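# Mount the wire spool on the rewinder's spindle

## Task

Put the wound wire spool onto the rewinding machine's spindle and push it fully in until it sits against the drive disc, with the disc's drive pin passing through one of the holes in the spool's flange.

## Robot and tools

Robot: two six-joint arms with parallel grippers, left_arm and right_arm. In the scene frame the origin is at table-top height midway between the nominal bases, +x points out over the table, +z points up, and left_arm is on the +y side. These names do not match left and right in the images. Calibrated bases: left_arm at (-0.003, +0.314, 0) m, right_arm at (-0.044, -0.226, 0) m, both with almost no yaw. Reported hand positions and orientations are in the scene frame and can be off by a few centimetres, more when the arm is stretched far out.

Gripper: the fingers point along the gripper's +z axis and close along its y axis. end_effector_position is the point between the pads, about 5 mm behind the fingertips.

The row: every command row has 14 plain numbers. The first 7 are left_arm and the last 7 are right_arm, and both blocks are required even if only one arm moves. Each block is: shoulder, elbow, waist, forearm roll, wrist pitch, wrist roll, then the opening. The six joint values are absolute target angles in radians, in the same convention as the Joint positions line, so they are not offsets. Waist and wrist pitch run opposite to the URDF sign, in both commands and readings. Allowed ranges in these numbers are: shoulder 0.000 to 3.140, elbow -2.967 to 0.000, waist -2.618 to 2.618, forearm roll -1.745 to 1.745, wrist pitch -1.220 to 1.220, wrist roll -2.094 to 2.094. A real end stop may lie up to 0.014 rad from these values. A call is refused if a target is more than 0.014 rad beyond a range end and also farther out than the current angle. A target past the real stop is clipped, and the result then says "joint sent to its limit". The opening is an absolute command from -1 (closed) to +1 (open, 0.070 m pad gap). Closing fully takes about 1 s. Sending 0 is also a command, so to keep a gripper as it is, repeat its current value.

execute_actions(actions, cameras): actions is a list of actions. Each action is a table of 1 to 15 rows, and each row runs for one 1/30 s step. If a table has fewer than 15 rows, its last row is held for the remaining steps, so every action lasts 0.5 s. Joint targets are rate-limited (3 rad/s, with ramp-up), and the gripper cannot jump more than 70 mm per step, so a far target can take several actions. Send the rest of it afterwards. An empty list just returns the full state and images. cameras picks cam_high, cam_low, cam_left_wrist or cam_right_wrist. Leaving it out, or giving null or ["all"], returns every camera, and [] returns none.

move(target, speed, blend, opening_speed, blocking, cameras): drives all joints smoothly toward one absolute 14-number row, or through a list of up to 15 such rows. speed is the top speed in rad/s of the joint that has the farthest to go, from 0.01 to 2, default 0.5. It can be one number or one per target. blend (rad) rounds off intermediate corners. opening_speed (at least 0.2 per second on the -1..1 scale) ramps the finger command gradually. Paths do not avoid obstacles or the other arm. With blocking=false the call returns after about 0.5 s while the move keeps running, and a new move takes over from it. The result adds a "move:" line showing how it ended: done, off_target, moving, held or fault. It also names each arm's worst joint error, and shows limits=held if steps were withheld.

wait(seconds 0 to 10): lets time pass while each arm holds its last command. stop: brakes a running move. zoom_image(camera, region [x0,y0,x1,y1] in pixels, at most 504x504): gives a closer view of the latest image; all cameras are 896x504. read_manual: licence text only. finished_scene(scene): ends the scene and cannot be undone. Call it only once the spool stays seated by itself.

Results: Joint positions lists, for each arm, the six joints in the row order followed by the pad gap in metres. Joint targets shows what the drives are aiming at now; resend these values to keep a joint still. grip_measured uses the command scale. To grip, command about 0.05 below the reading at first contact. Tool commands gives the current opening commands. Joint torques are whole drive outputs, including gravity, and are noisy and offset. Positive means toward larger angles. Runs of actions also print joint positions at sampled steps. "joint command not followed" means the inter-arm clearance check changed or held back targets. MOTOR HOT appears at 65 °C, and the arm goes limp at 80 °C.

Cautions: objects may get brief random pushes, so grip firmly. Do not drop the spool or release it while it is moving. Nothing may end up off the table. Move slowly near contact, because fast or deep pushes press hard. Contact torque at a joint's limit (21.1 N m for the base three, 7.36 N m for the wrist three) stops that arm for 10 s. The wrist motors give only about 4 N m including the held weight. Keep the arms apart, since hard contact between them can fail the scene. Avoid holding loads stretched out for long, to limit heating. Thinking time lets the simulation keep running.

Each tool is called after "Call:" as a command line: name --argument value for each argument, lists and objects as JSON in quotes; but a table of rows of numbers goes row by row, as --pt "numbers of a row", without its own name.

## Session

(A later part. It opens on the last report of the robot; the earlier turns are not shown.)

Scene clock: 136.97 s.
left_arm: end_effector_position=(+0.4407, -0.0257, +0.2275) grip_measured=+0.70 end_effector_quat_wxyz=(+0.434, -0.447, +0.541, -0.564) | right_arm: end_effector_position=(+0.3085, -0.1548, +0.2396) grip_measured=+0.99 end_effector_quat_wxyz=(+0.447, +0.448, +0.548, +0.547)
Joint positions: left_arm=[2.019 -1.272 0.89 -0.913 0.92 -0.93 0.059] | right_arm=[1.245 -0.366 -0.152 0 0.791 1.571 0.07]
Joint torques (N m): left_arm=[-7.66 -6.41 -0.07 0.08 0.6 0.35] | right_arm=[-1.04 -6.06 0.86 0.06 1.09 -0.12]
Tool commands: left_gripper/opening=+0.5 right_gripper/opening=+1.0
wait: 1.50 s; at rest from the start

Call:
move --target '[2.0471,-1.3242,0.8681,-0.9036,0.8924,-0.9214,0.5,1.2446,-0.366,-0.152,0,0.7914,1.57,1]' --speed 0.05 --cameras '["cam_right_wrist","cam_left_wrist","cam_high"]'

Call:
zoom_image --camera "cam_right_wrist" --region '[380, 110, 510, 220]'

Call:
zoom_image --camera "cam_left_wrist" --region '[320, 80, 560, 350]'

Call:
zoom_image --camera "cam_high" --region '[424, 244, 504, 300]'

Scene clock: 144.07 s.
left_arm: end_effector_position=(+0.4530, -0.0288, +0.2286) grip_measured=+0.70 end_effector_quat_wxyz=(+0.434, -0.447, +0.541, -0.565) | right_arm: end_effector_position=(+0.3085, -0.1548, +0.2396) grip_measured=+0.99 end_effector_quat_wxyz=(+0.447, +0.448, +0.548, +0.547)
Joint positions: left_arm=[2.047 -1.324 0.869 -0.904 0.892 -0.922 0.059] | right_arm=[1.245 -0.366 -0.152 0 0.791 1.571 0.07]
Joint torques (N m): left_arm=[-9.31 -7.55 -0.23 0.62 0.62 0.31] | right_arm=[-1.04 -6.07 1.04 0.04 1.12 -0.14]
move: done
Images, in order: cam_high, cam_left_wrist, cam_right_wrist.

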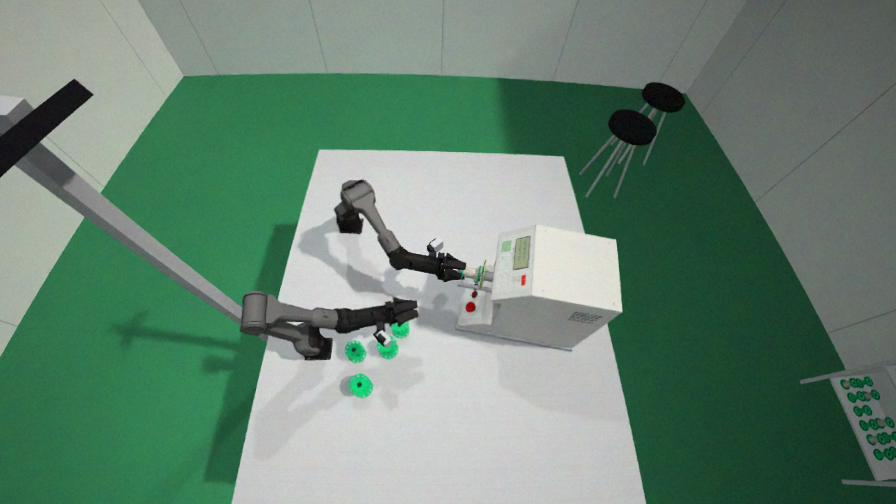

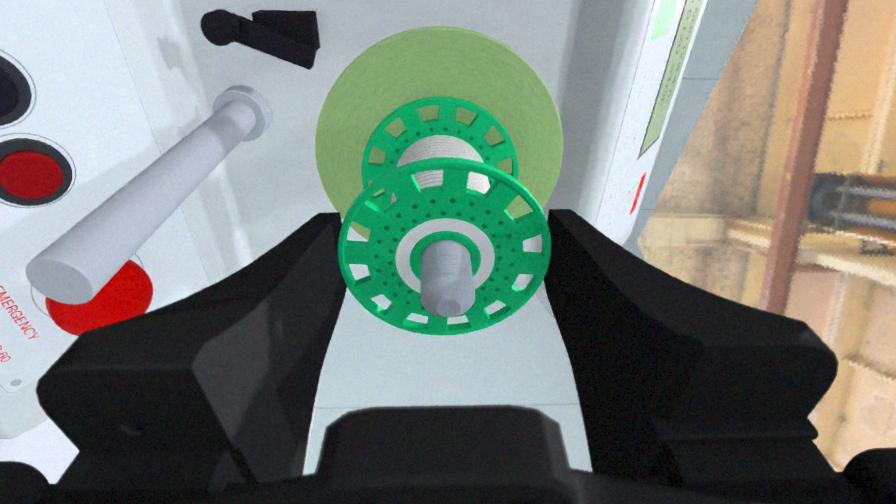

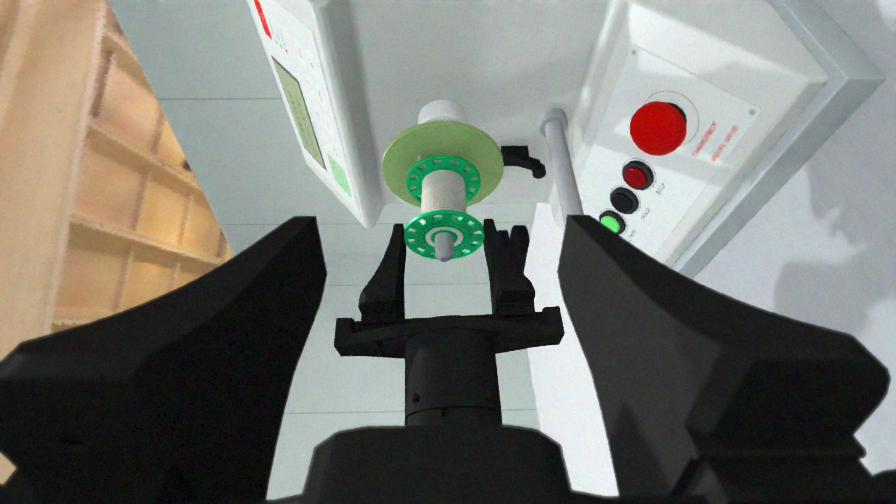

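Scaled by 3.877 from the camera's 896x504 image, which has a finer 1280x720 frame.

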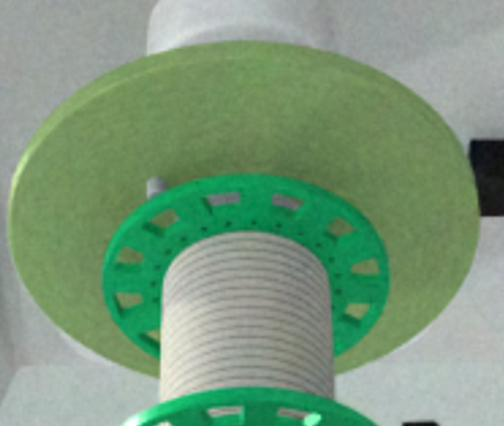

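Scaled by 1.867 from the camera's 896x504 image, which has a finer 1280x720 frame.

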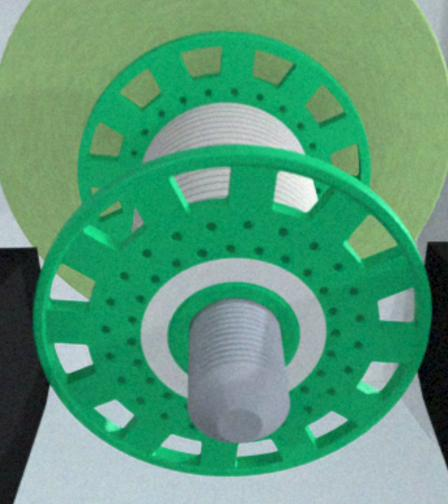

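Scaled by 6.300 from the camera's 896x504 image, which has a finer 1280x720 frame.

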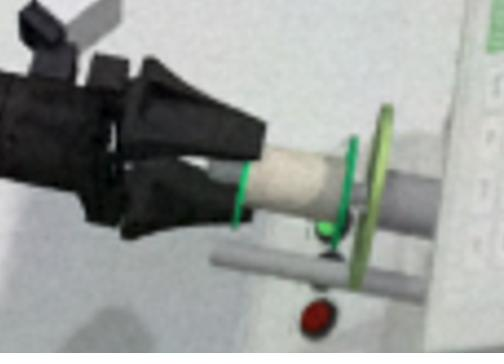

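Call:
move --target '[2.0577,-1.3428,0.8607,-0.9013,0.8827,-0.9180,0.5,1.2446,-0.366,-0.152,0,0.7914,1.57,1]' --speed 0.03 --cameras '["cam_right_wrist","cam_left_wrist","cam_high"]'

Call:
zoom_image --camera "cam_right_wrist" --region '[400, 130, 490, 200]'

Call:
zoom_image --camera "cam_right_wrist" --region '[380, 110, 510, 220]'

Scene clock: 151.50 s.
left_arm: end_effector_position=(+0.4573, -0.0296, +0.2282) grip_measured=+0.70 end_effector_quat_wxyz=(+0.434, -0.447, +0.541, -0.565) | right_arm: end_effector_position=(+0.3085, -0.1548, +0.2396) grip_measured=+0.99 end_effector_quat_wxyz=(+0.447, +0.448, +0.548, +0.547)
Joint positions: left_arm=[2.057 -1.342 0.862 -0.902 0.883 -0.918 0.059] | right_arm=[1.245 -0.366 -0.152 0 0.791 1.571 0.07]
Joint torques (N m): left_arm=[-9.9 -8.48 -0.26 0.79 0.72 0.33] | right_arm=[-1.07 -6.01 1.15 0.03 1.13 -0.16]
move: done
Images, in order: cam_high, cam_left_wrist, cam_right_wrist.

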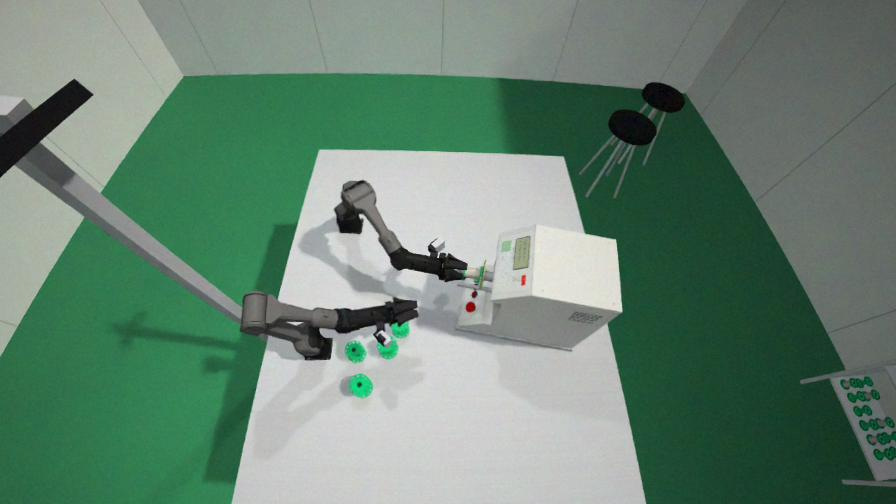

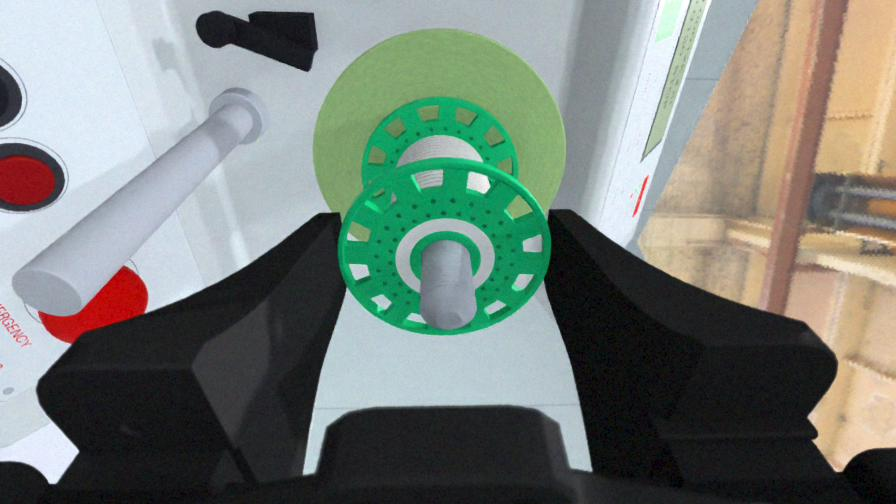

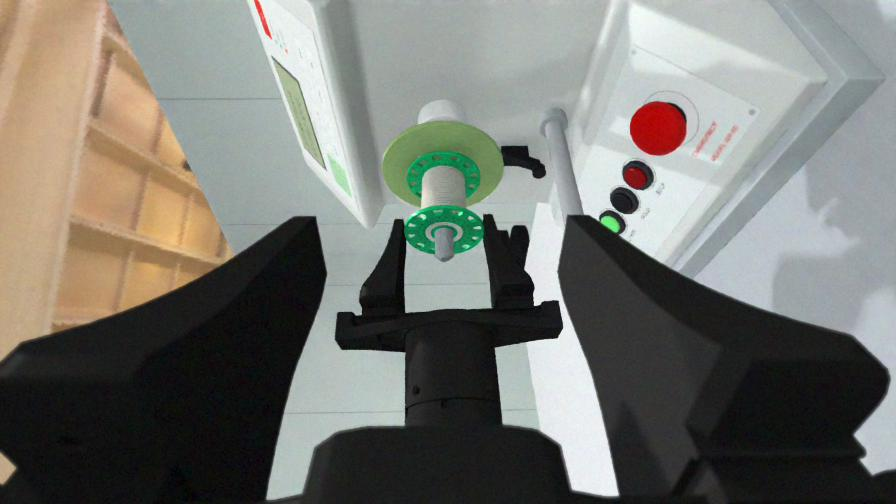

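Scaled by 5.600 from the camera's 896x504 image, which has a finer 1280x720 frame.

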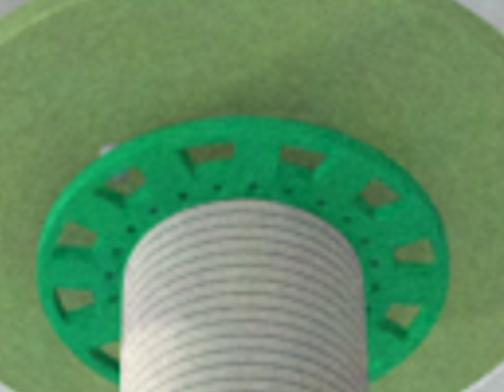

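Scaled by 3.877 from the camera's 896x504 image, which has a finer 1280x720 frame.

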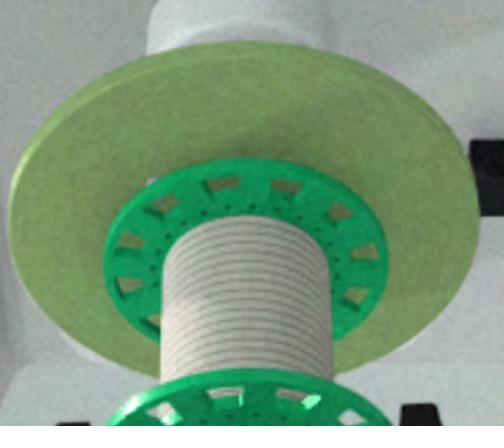

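Call:
zoom_image --camera "cam_right_wrist" --region '[404, 145, 444, 185]'

Scaled by 12.600 from the camera's 896x504 image, which has a finer 1280x720 frame.

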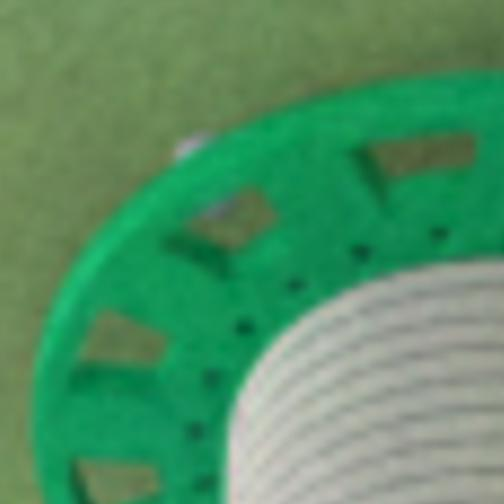

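Call:
move --target '[2.0577,-1.3428,0.8607,-0.9013,0.8827,-0.9880,0.5,1.2446,-0.366,-0.152,0,0.7914,1.57,1]' --speed 0.06 --cameras '["cam_right_wrist","cam_left_wrist"]'

Call:
zoom_image --camera "cam_right_wrist" --region '[404, 145, 444, 185]'

Call:
zoom_image --camera "cam_right_wrist" --region '[400, 130, 490, 200]'

Scene clock: 163.67 s.
left_arm: end_effector_position=(+0.4573, -0.0296, +0.2282) grip_measured=+0.70 end_effector_quat_wxyz=(-0.414, +0.466, -0.525, +0.580) | right_arm: end_effector_position=(+0.3085, -0.1548, +0.2396) grip_measured=+0.99 end_effector_quat_wxyz=(+0.447, +0.448, +0.548, +0.547)
Joint positions: left_arm=[2.057 -1.342 0.862 -0.902 0.883 -0.988 0.059] | right_arm=[1.245 -0.366 -0.152 0 0.791 1.571 0.07]
Joint torques (N m): left_arm=[-10.16 -6.82 -0.15 0.74 0.84 0.18] | right_arm=[-1.1 -5.97 1.23 0.03 1.15 -0.17]
move: done
Images, in order: cam_left_wrist, cam_right_wrist.

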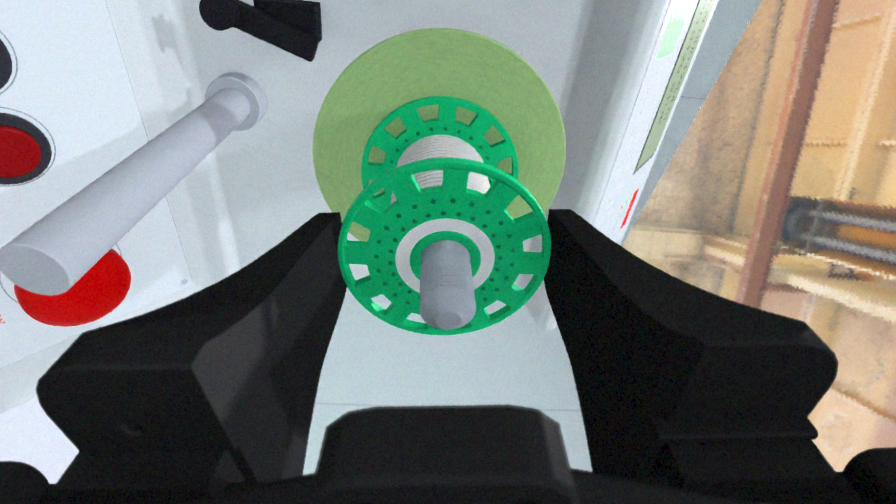

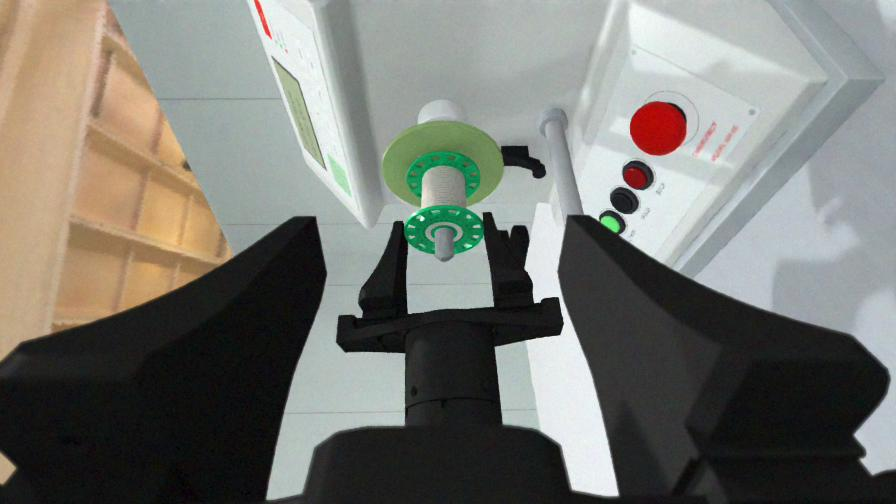

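Scaled by 12.600 from the camera's 896x504 image, which has a finer 1280x720 frame.

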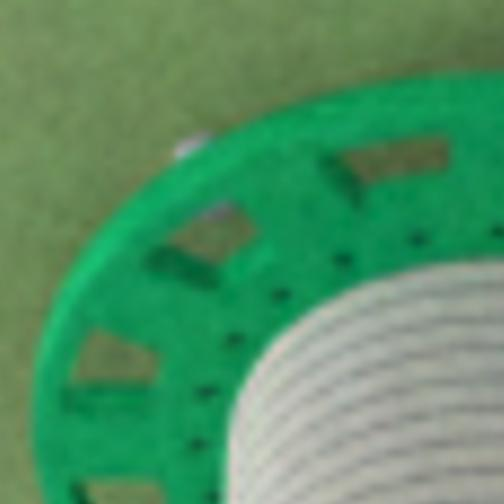

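Scaled by 5.600 from the camera's 896x504 image, which has a finer 1280x720 frame.

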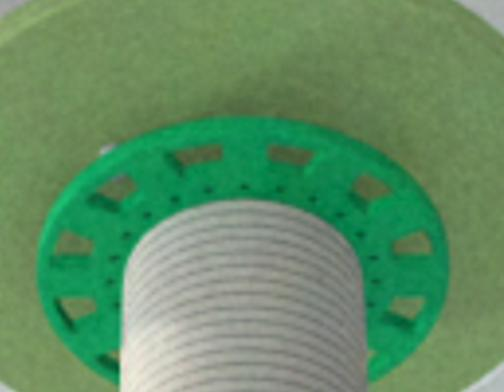

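Call:
move --target '[2.0635,-1.3532,0.8566,-0.9002,0.8772,-0.9860,0.5,1.2446,-0.366,-0.152,0,0.7914,1.57,1]' --speed 0.03 --cameras '["cam_right_wrist","cam_left_wrist"]'

Call:
zoom_image --camera "cam_right_wrist" --region '[404, 145, 444, 185]'

Call:
zoom_image --camera "cam_right_wrist" --region '[380, 110, 510, 220]'

Scene clock: 174.10 s.
left_arm: end_effector_position=(+0.4600, -0.0298, +0.2285) grip_measured=+0.70 end_effector_quat_wxyz=(-0.414, +0.466, -0.525, +0.580) | right_arm: end_effector_position=(+0.3085, -0.1548, +0.2396) grip_measured=+0.99 end_effector_quat_wxyz=(+0.447, +0.448, +0.548, +0.547)
Joint positions: left_arm=[2.063 -1.353 0.857 -0.9 0.877 -0.987 0.059] | right_arm=[1.245 -0.366 -0.152 0 0.791 1.571 0.07]
Joint torques (N m): left_arm=[-9.75 -8.56 -0.3 0.77 0.69 0.33] | right_arm=[-1.08 -5.98 1.23 0.01 1.18 -0.2]
move: done
Images, in order: cam_left_wrist, cam_right_wrist.

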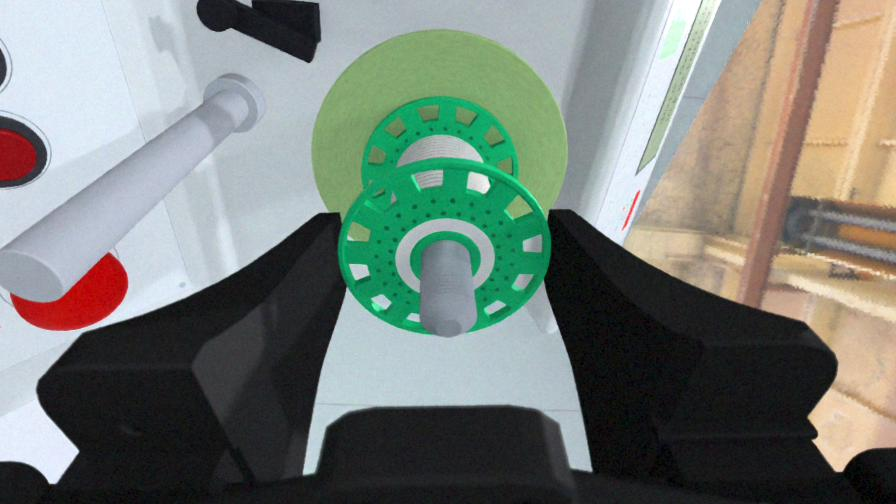

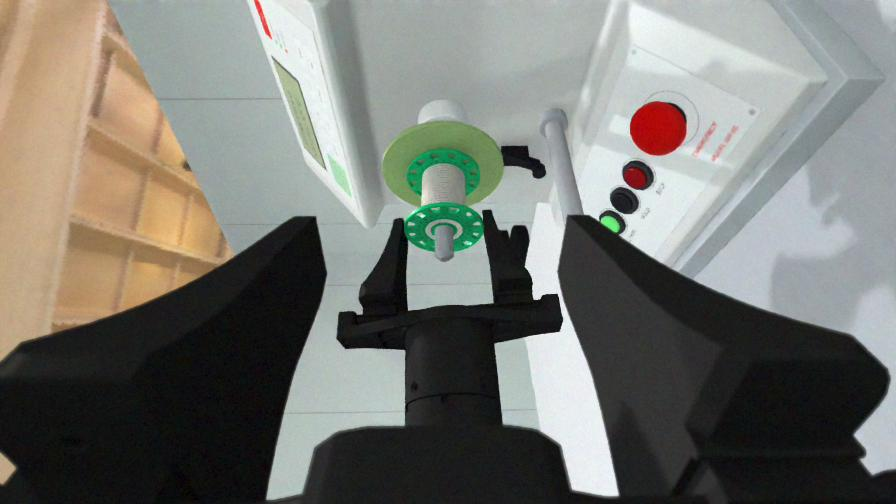

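Scaled by 12.600 from the camera's 896x504 image, which has a finer 1280x720 frame.

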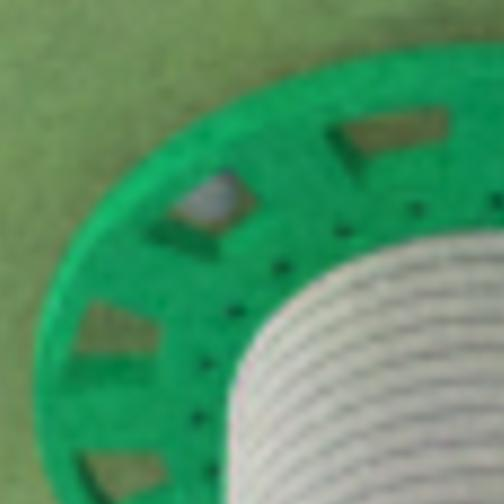

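Scaled by 3.877 from the camera's 896x504 image, which has a finer 1280x720 frame.

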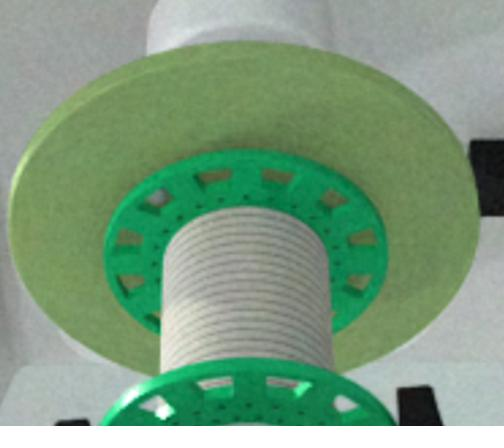

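Call:
move --target '[2.0697,-1.3639,0.8527,-0.8993,0.8720,-0.9850,0.5,1.2446,-0.366,-0.152,0,0.7914,1.57,1]' --speed 0.03 --cameras '["cam_right_wrist","cam_left_wrist"]'

Call:
zoom_image --camera "cam_right_wrist" --region '[404, 145, 444, 185]'

Call:
zoom_image --camera "cam_right_wrist" --region '[380, 110, 510, 220]'

Scene clock: 178.33 s.
left_arm: end_effector_position=(+0.4625, -0.0304, +0.2282) grip_measured=+0.70 end_effector_quat_wxyz=(-0.414, +0.466, -0.525, +0.580) | right_arm: end_effector_position=(+0.3085, -0.1548, +0.2396) grip_measured=+0.99 end_effector_quat_wxyz=(+0.447, +0.448, +0.548, +0.547)
Joint positions: left_arm=[2.07 -1.364 0.853 -0.899 0.872 -0.986 0.059] | right_arm=[1.245 -0.366 -0.152 0 0.791 1.571 0.07]
Joint torques (N m): left_arm=[-10.15 -8.57 -0.27 0.8 0.71 0.34] | right_arm=[-1.07 -5.97 1.26 0 1.19 -0.2]
move: done
Images, in order: cam_left_wrist, cam_right_wrist.

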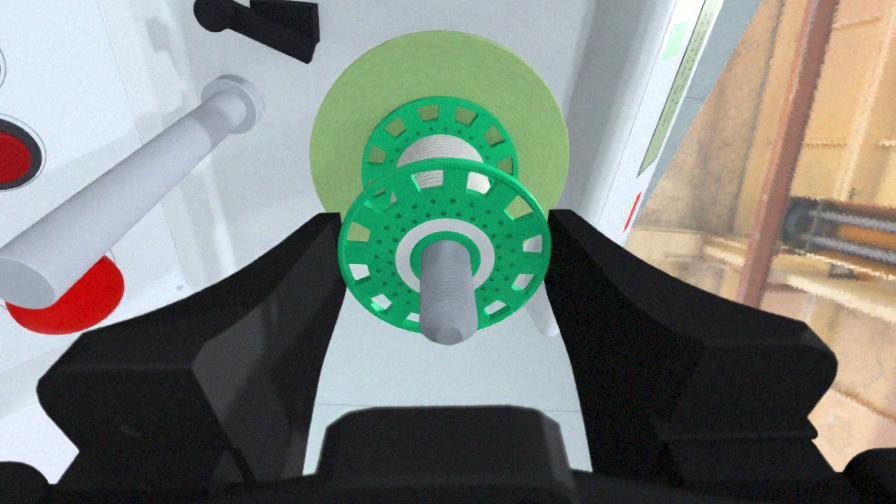

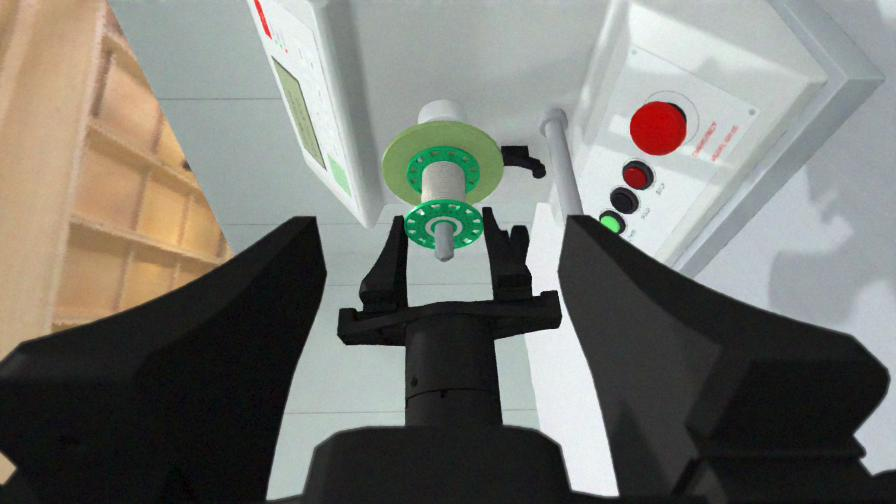

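Scaled by 12.600 from the camera's 896x504 image, which has a finer 1280x720 frame.

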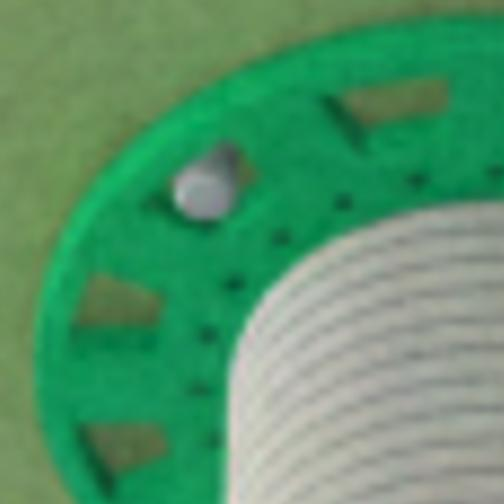

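Scaled by 3.877 from the camera's 896x504 image, which has a finer 1280x720 frame.

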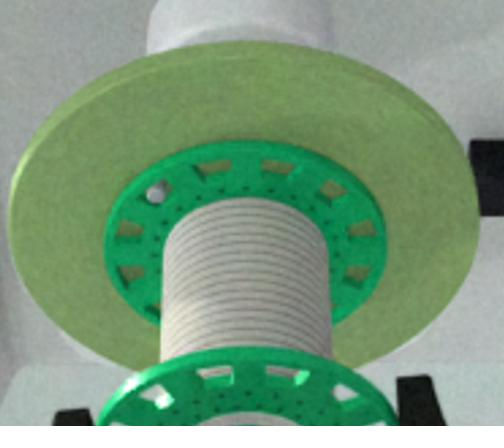

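Call:
move --target '[2.0759,-1.3746,0.8489,-0.8984,0.8666,-0.9825,0.5,1.2446,-0.366,-0.152,0,0.7914,1.57,1]' --speed 0.02 --cameras '["cam_right_wrist","cam_left_wrist","cam_high"]'

Call:
zoom_image --camera "cam_right_wrist" --region '[404, 145, 444, 185]'

Call:
zoom_image --camera "cam_high" --region '[444, 254, 504, 296]'

Scene clock: 181.60 s.
left_arm: end_effector_position=(+0.4645, -0.0314, +0.2283) grip_measured=+0.70 end_effector_quat_wxyz=(-0.413, +0.465, -0.525, +0.580) | right_arm: end_effector_position=(+0.3085, -0.1548, +0.2396) grip_measured=+0.99 end_effector_quat_wxyz=(+0.447, +0.448, +0.548, +0.547)
Joint positions: left_arm=[2.075 -1.374 0.85 -0.898 0.867 -0.983 0.06] | right_arm=[1.245 -0.366 -0.152 0 0.791 1.571 0.07]
Joint torques (N m): left_arm=[-8.8 -11.31 -2.47 1.13 0.43 0.2] | right_arm=[-1.06 -5.93 1.24 0 1.2 -0.2]
move: done
Images, in order: cam_high, cam_left_wrist, cam_right_wrist.

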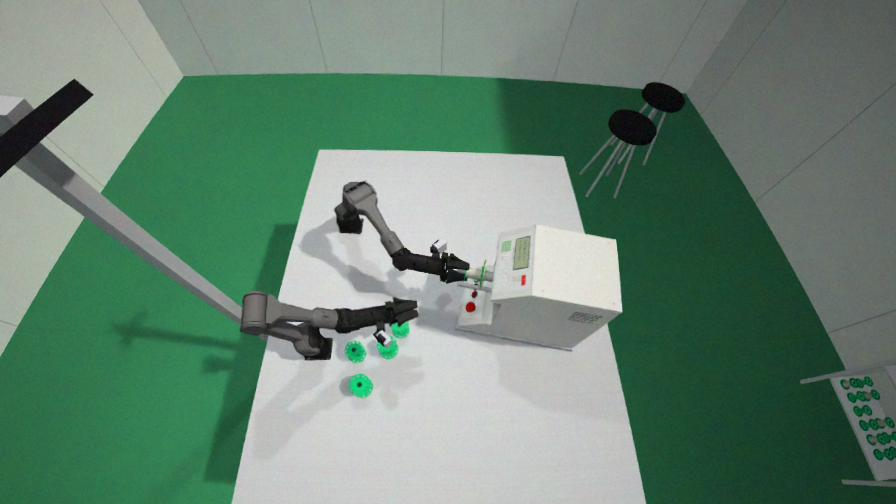

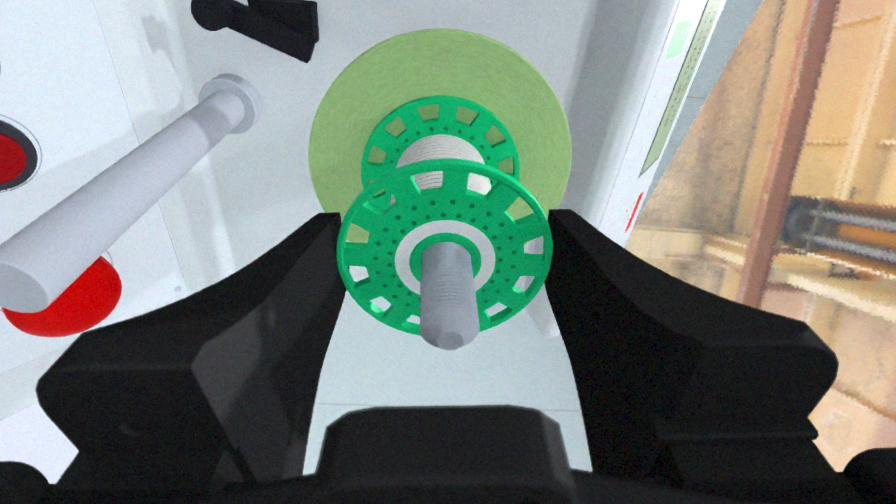

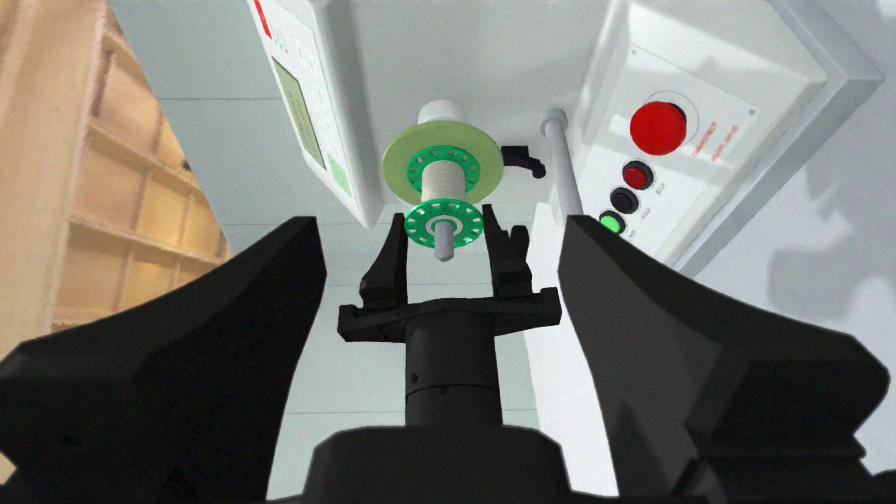

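Scaled by 12.600 from the camera's 896x504 image, which has a finer 1280x720 frame.

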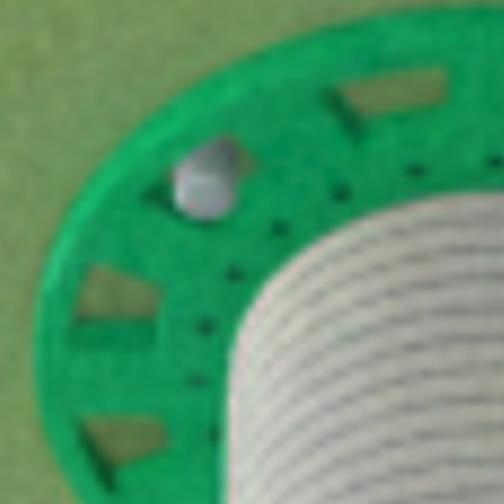

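Scaled by 8.400 from the camera's 896x504 image, which has a finer 1280x720 frame.

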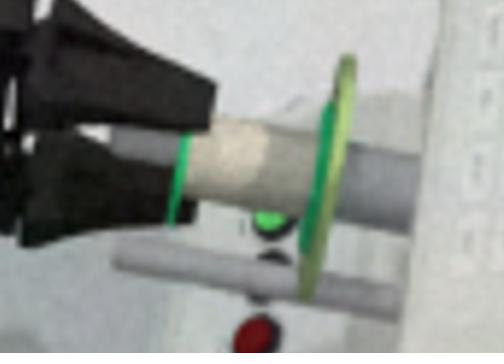

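Call:
move --pt "2.0738 -1.3710 0.8502 -0.8987 0.8684 -0.9833 0.5 1.2446 -0.366 -0.152 0 0.7914 1.57 1" --pt "2.0738 -1.3710 0.8502 -0.8987 0.8684 -0.9833 1.0 1.2446 -0.366 -0.152 0 0.7914 1.57 1" --speed 0.02 --opening_speed 0.6 --cameras '["cam_right_wrist","cam_left_wrist"]'

Call:
zoom_image --camera "cam_right_wrist" --region '[404, 145, 444, 185]'

Call:
zoom_image --camera "cam_right_wrist" --region '[380, 110, 510, 310]'

Call:
zoom_image --camera "cam_left_wrist" --region '[320, 80, 560, 350]'

Scene clock: 191.73 s.
left_arm: end_effector_position=(+0.4645, -0.0298, +0.2285) grip_measured=+0.99 end_effector_quat_wxyz=(-0.414, +0.466, -0.524, +0.580) | right_arm: end_effector_position=(+0.3085, -0.1548, +0.2396) grip_measured=+0.99 end_effector_quat_wxyz=(+0.447, +0.448, +0.548, +0.547)
Joint positions: left_arm=[2.073 -1.37 0.849 -0.899 0.869 -0.983 0.07] | right_arm=[1.245 -0.366 -0.152 0 0.791 1.571 0.07]
Joint torques (N m): left_arm=[-9.34 -7.64 1.2 0.59 0.46 0.04] | right_arm=[-1.07 -5.9 1.26 -0.03 1.23 -0.18]
move: done
Images, in order: cam_left_wrist, cam_right_wrist.

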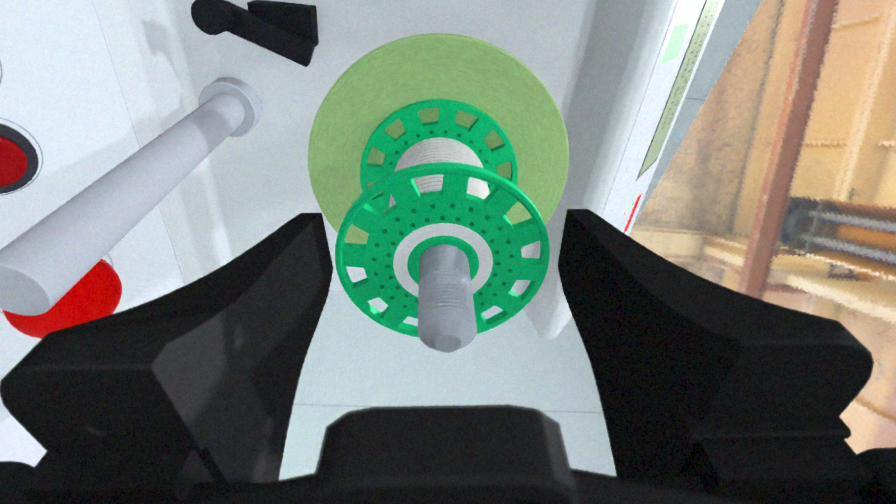

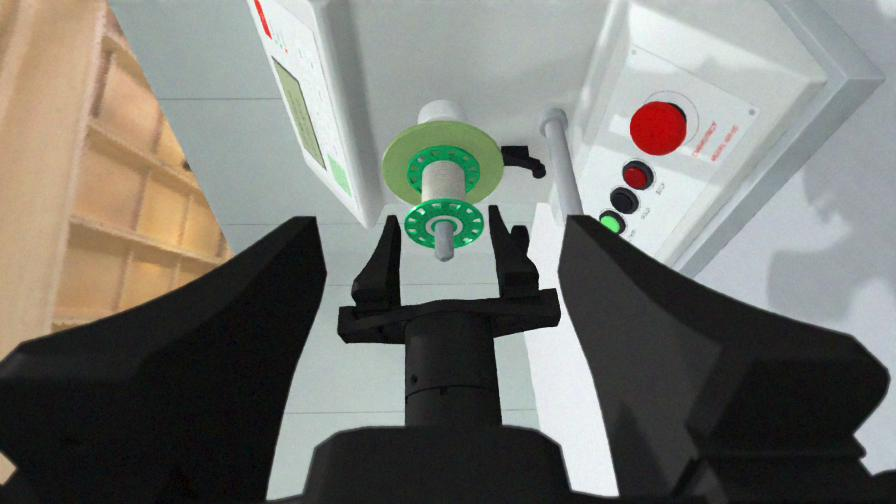

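Scaled by 12.600 from the camera's 896x504 image, which has a finer 1280x720 frame.

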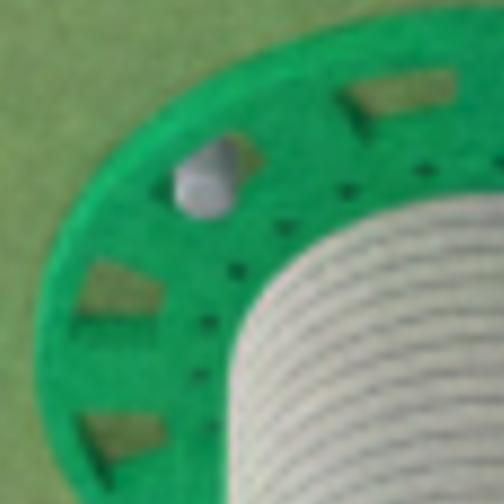

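Scaled by 2.520 from the camera's 896x504 image, which has a finer 1280x720 frame.

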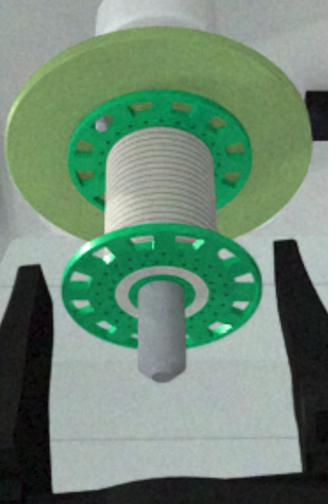

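Scaled by 1.867 from the camera's 896x504 image, which has a finer 1280x720 frame.

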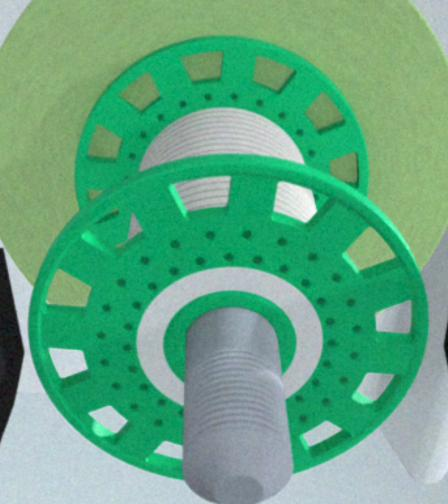

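Call:
move --pt "2.0471 -1.3242 0.8681 -0.9036 0.8924 -0.9914 1.0 1.2446 -0.366 -0.152 0 0.7914 1.57 1" --pt "2.0178 -1.2724 0.8907 -0.9120 0.9204 -0.9998 1.0 1.2446 -0.366 -0.152 0 0.7914 1.57 1" --pt "2.0178 -1.2724 0.8907 -0.9120 0.9204 -0.9998 -0.1 1.2446 -0.366 -0.152 0 0.7914 1.57 1" --speed 0.08 --blend '[0.02, 0, 0]' --opening_speed 1.0 --cameras '["cam_right_wrist","cam_left_wrist"]'

Call:
zoom_image --camera "cam_right_wrist" --region '[404, 145, 444, 185]'

Call:
zoom_image --camera "cam_right_wrist" --region '[380, 110, 510, 310]'

Scene clock: 197.60 s.
left_arm: end_effector_position=(+0.4406, -0.0258, +0.2280) grip_measured=-0.10 end_effector_quat_wxyz=(-0.414, +0.465, -0.525, +0.579) | right_arm: end_effector_position=(+0.3085, -0.1548, +0.2396) grip_measured=+0.99 end_effector_quat_wxyz=(+0.447, +0.448, +0.548, +0.547)
Joint positions: left_arm=[2.018 -1.272 0.89 -0.912 0.92 -0.999 0.032] | right_arm=[1.245 -0.366 -0.152 0 0.791 1.571 0.07]
Joint torques (N m): left_arm=[-8.76 -7.46 -0.29 0.59 0.48 0.19] | right_arm=[-1.13 -5.88 1.25 -0.03 1.25 -0.17]
move: done
Images, in order: cam_left_wrist, cam_right_wrist.

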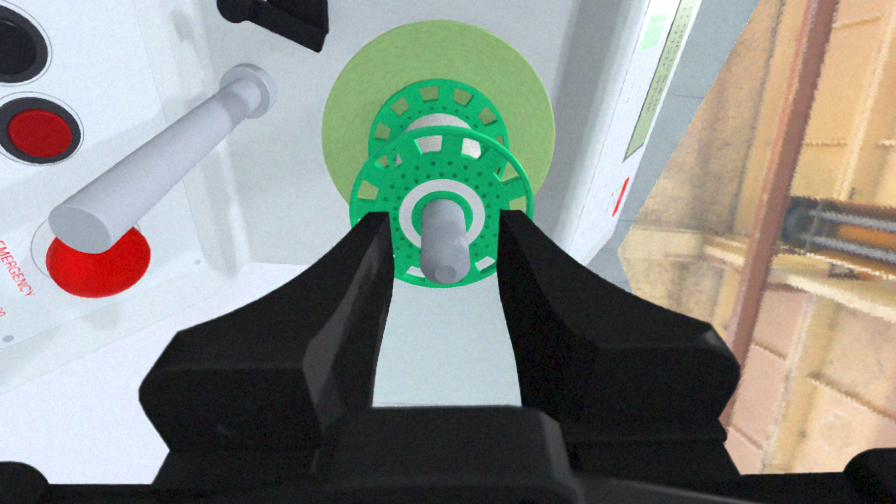

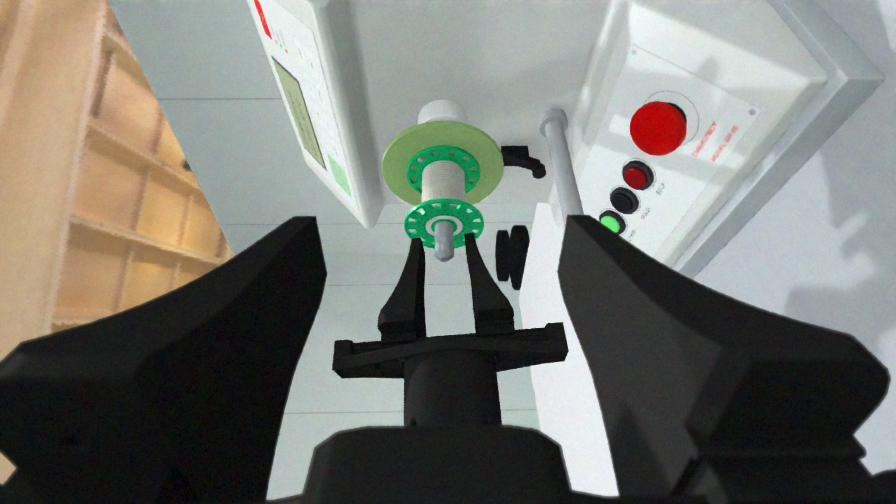

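Scaled by 12.600 from the camera's 896x504 image, which has a finer 1280x720 frame.

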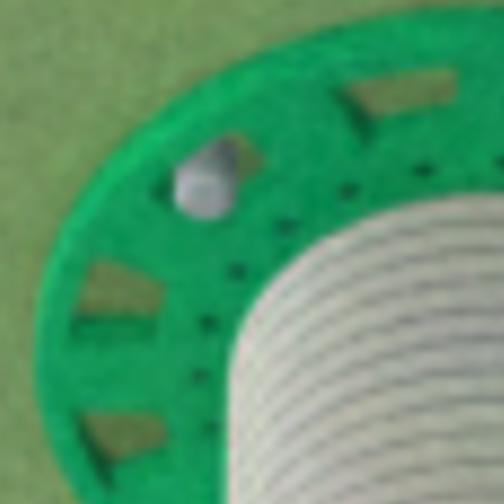

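Scaled by 2.520 from the camera's 896x504 image, which has a finer 1280x720 frame.

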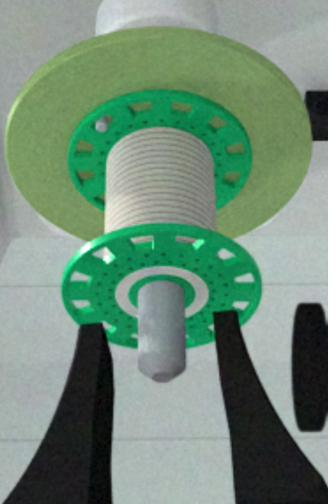

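Call:
move --target '[2.0448,-1.3201,0.8699,-0.9043,0.8946,-0.9920,-0.1,1.2446,-0.366,-0.152,0,0.7914,1.57,1]' --speed 0.03 --cameras '["cam_right_wrist","cam_left_wrist"]'

Call:
zoom_image --camera "cam_right_wrist" --region '[404, 145, 444, 185]'

Call:
zoom_image --camera "cam_right_wrist" --region '[380, 110, 510, 310]'

Scene clock: 200.87 s.
left_arm: end_effector_position=(+0.4521, -0.0282, +0.2285) grip_measured=-0.10 end_effector_quat_wxyz=(-0.414, +0.466, -0.525, +0.580) | right_arm: end_effector_position=(+0.3085, -0.1548, +0.2396) grip_measured=+0.99 end_effector_quat_wxyz=(+0.447, +0.448, +0.548, +0.547)
Joint positions: left_arm=[2.044 -1.32 0.87 -0.905 0.895 -0.993 0.032] | right_arm=[1.245 -0.366 -0.152 0 0.791 1.571 0.07]
Joint torques (N m): left_arm=[-8.75 -7.25 -0.18 0.57 0.5 0.32] | right_arm=[-1.15 -5.82 1.23 -0.04 1.26 -0.17]
move: done
Images, in order: cam_left_wrist, cam_right_wrist.

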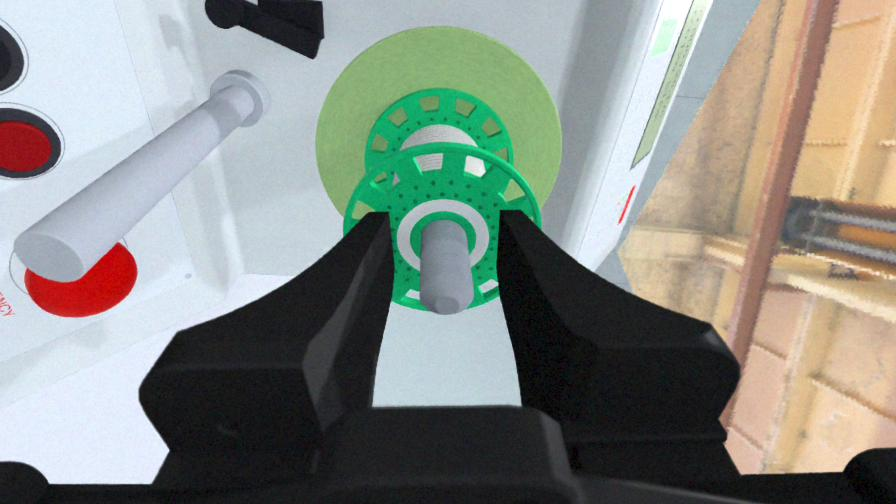

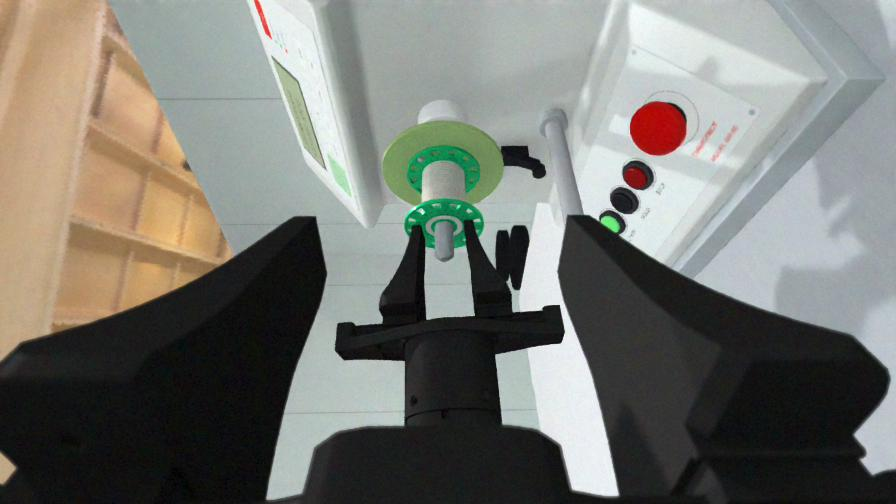

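Scaled by 12.600 from the camera's 896x504 image, which has a finer 1280x720 frame.

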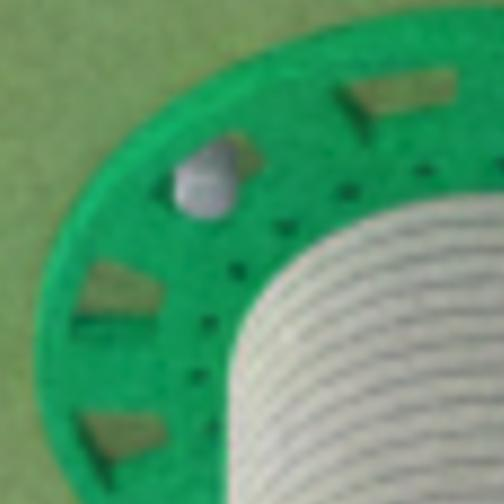

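Scaled by 2.520 from the camera's 896x504 image, which has a finer 1280x720 frame.

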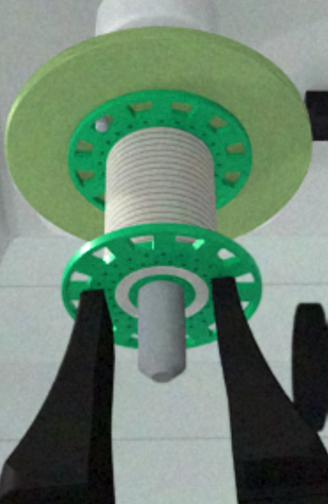

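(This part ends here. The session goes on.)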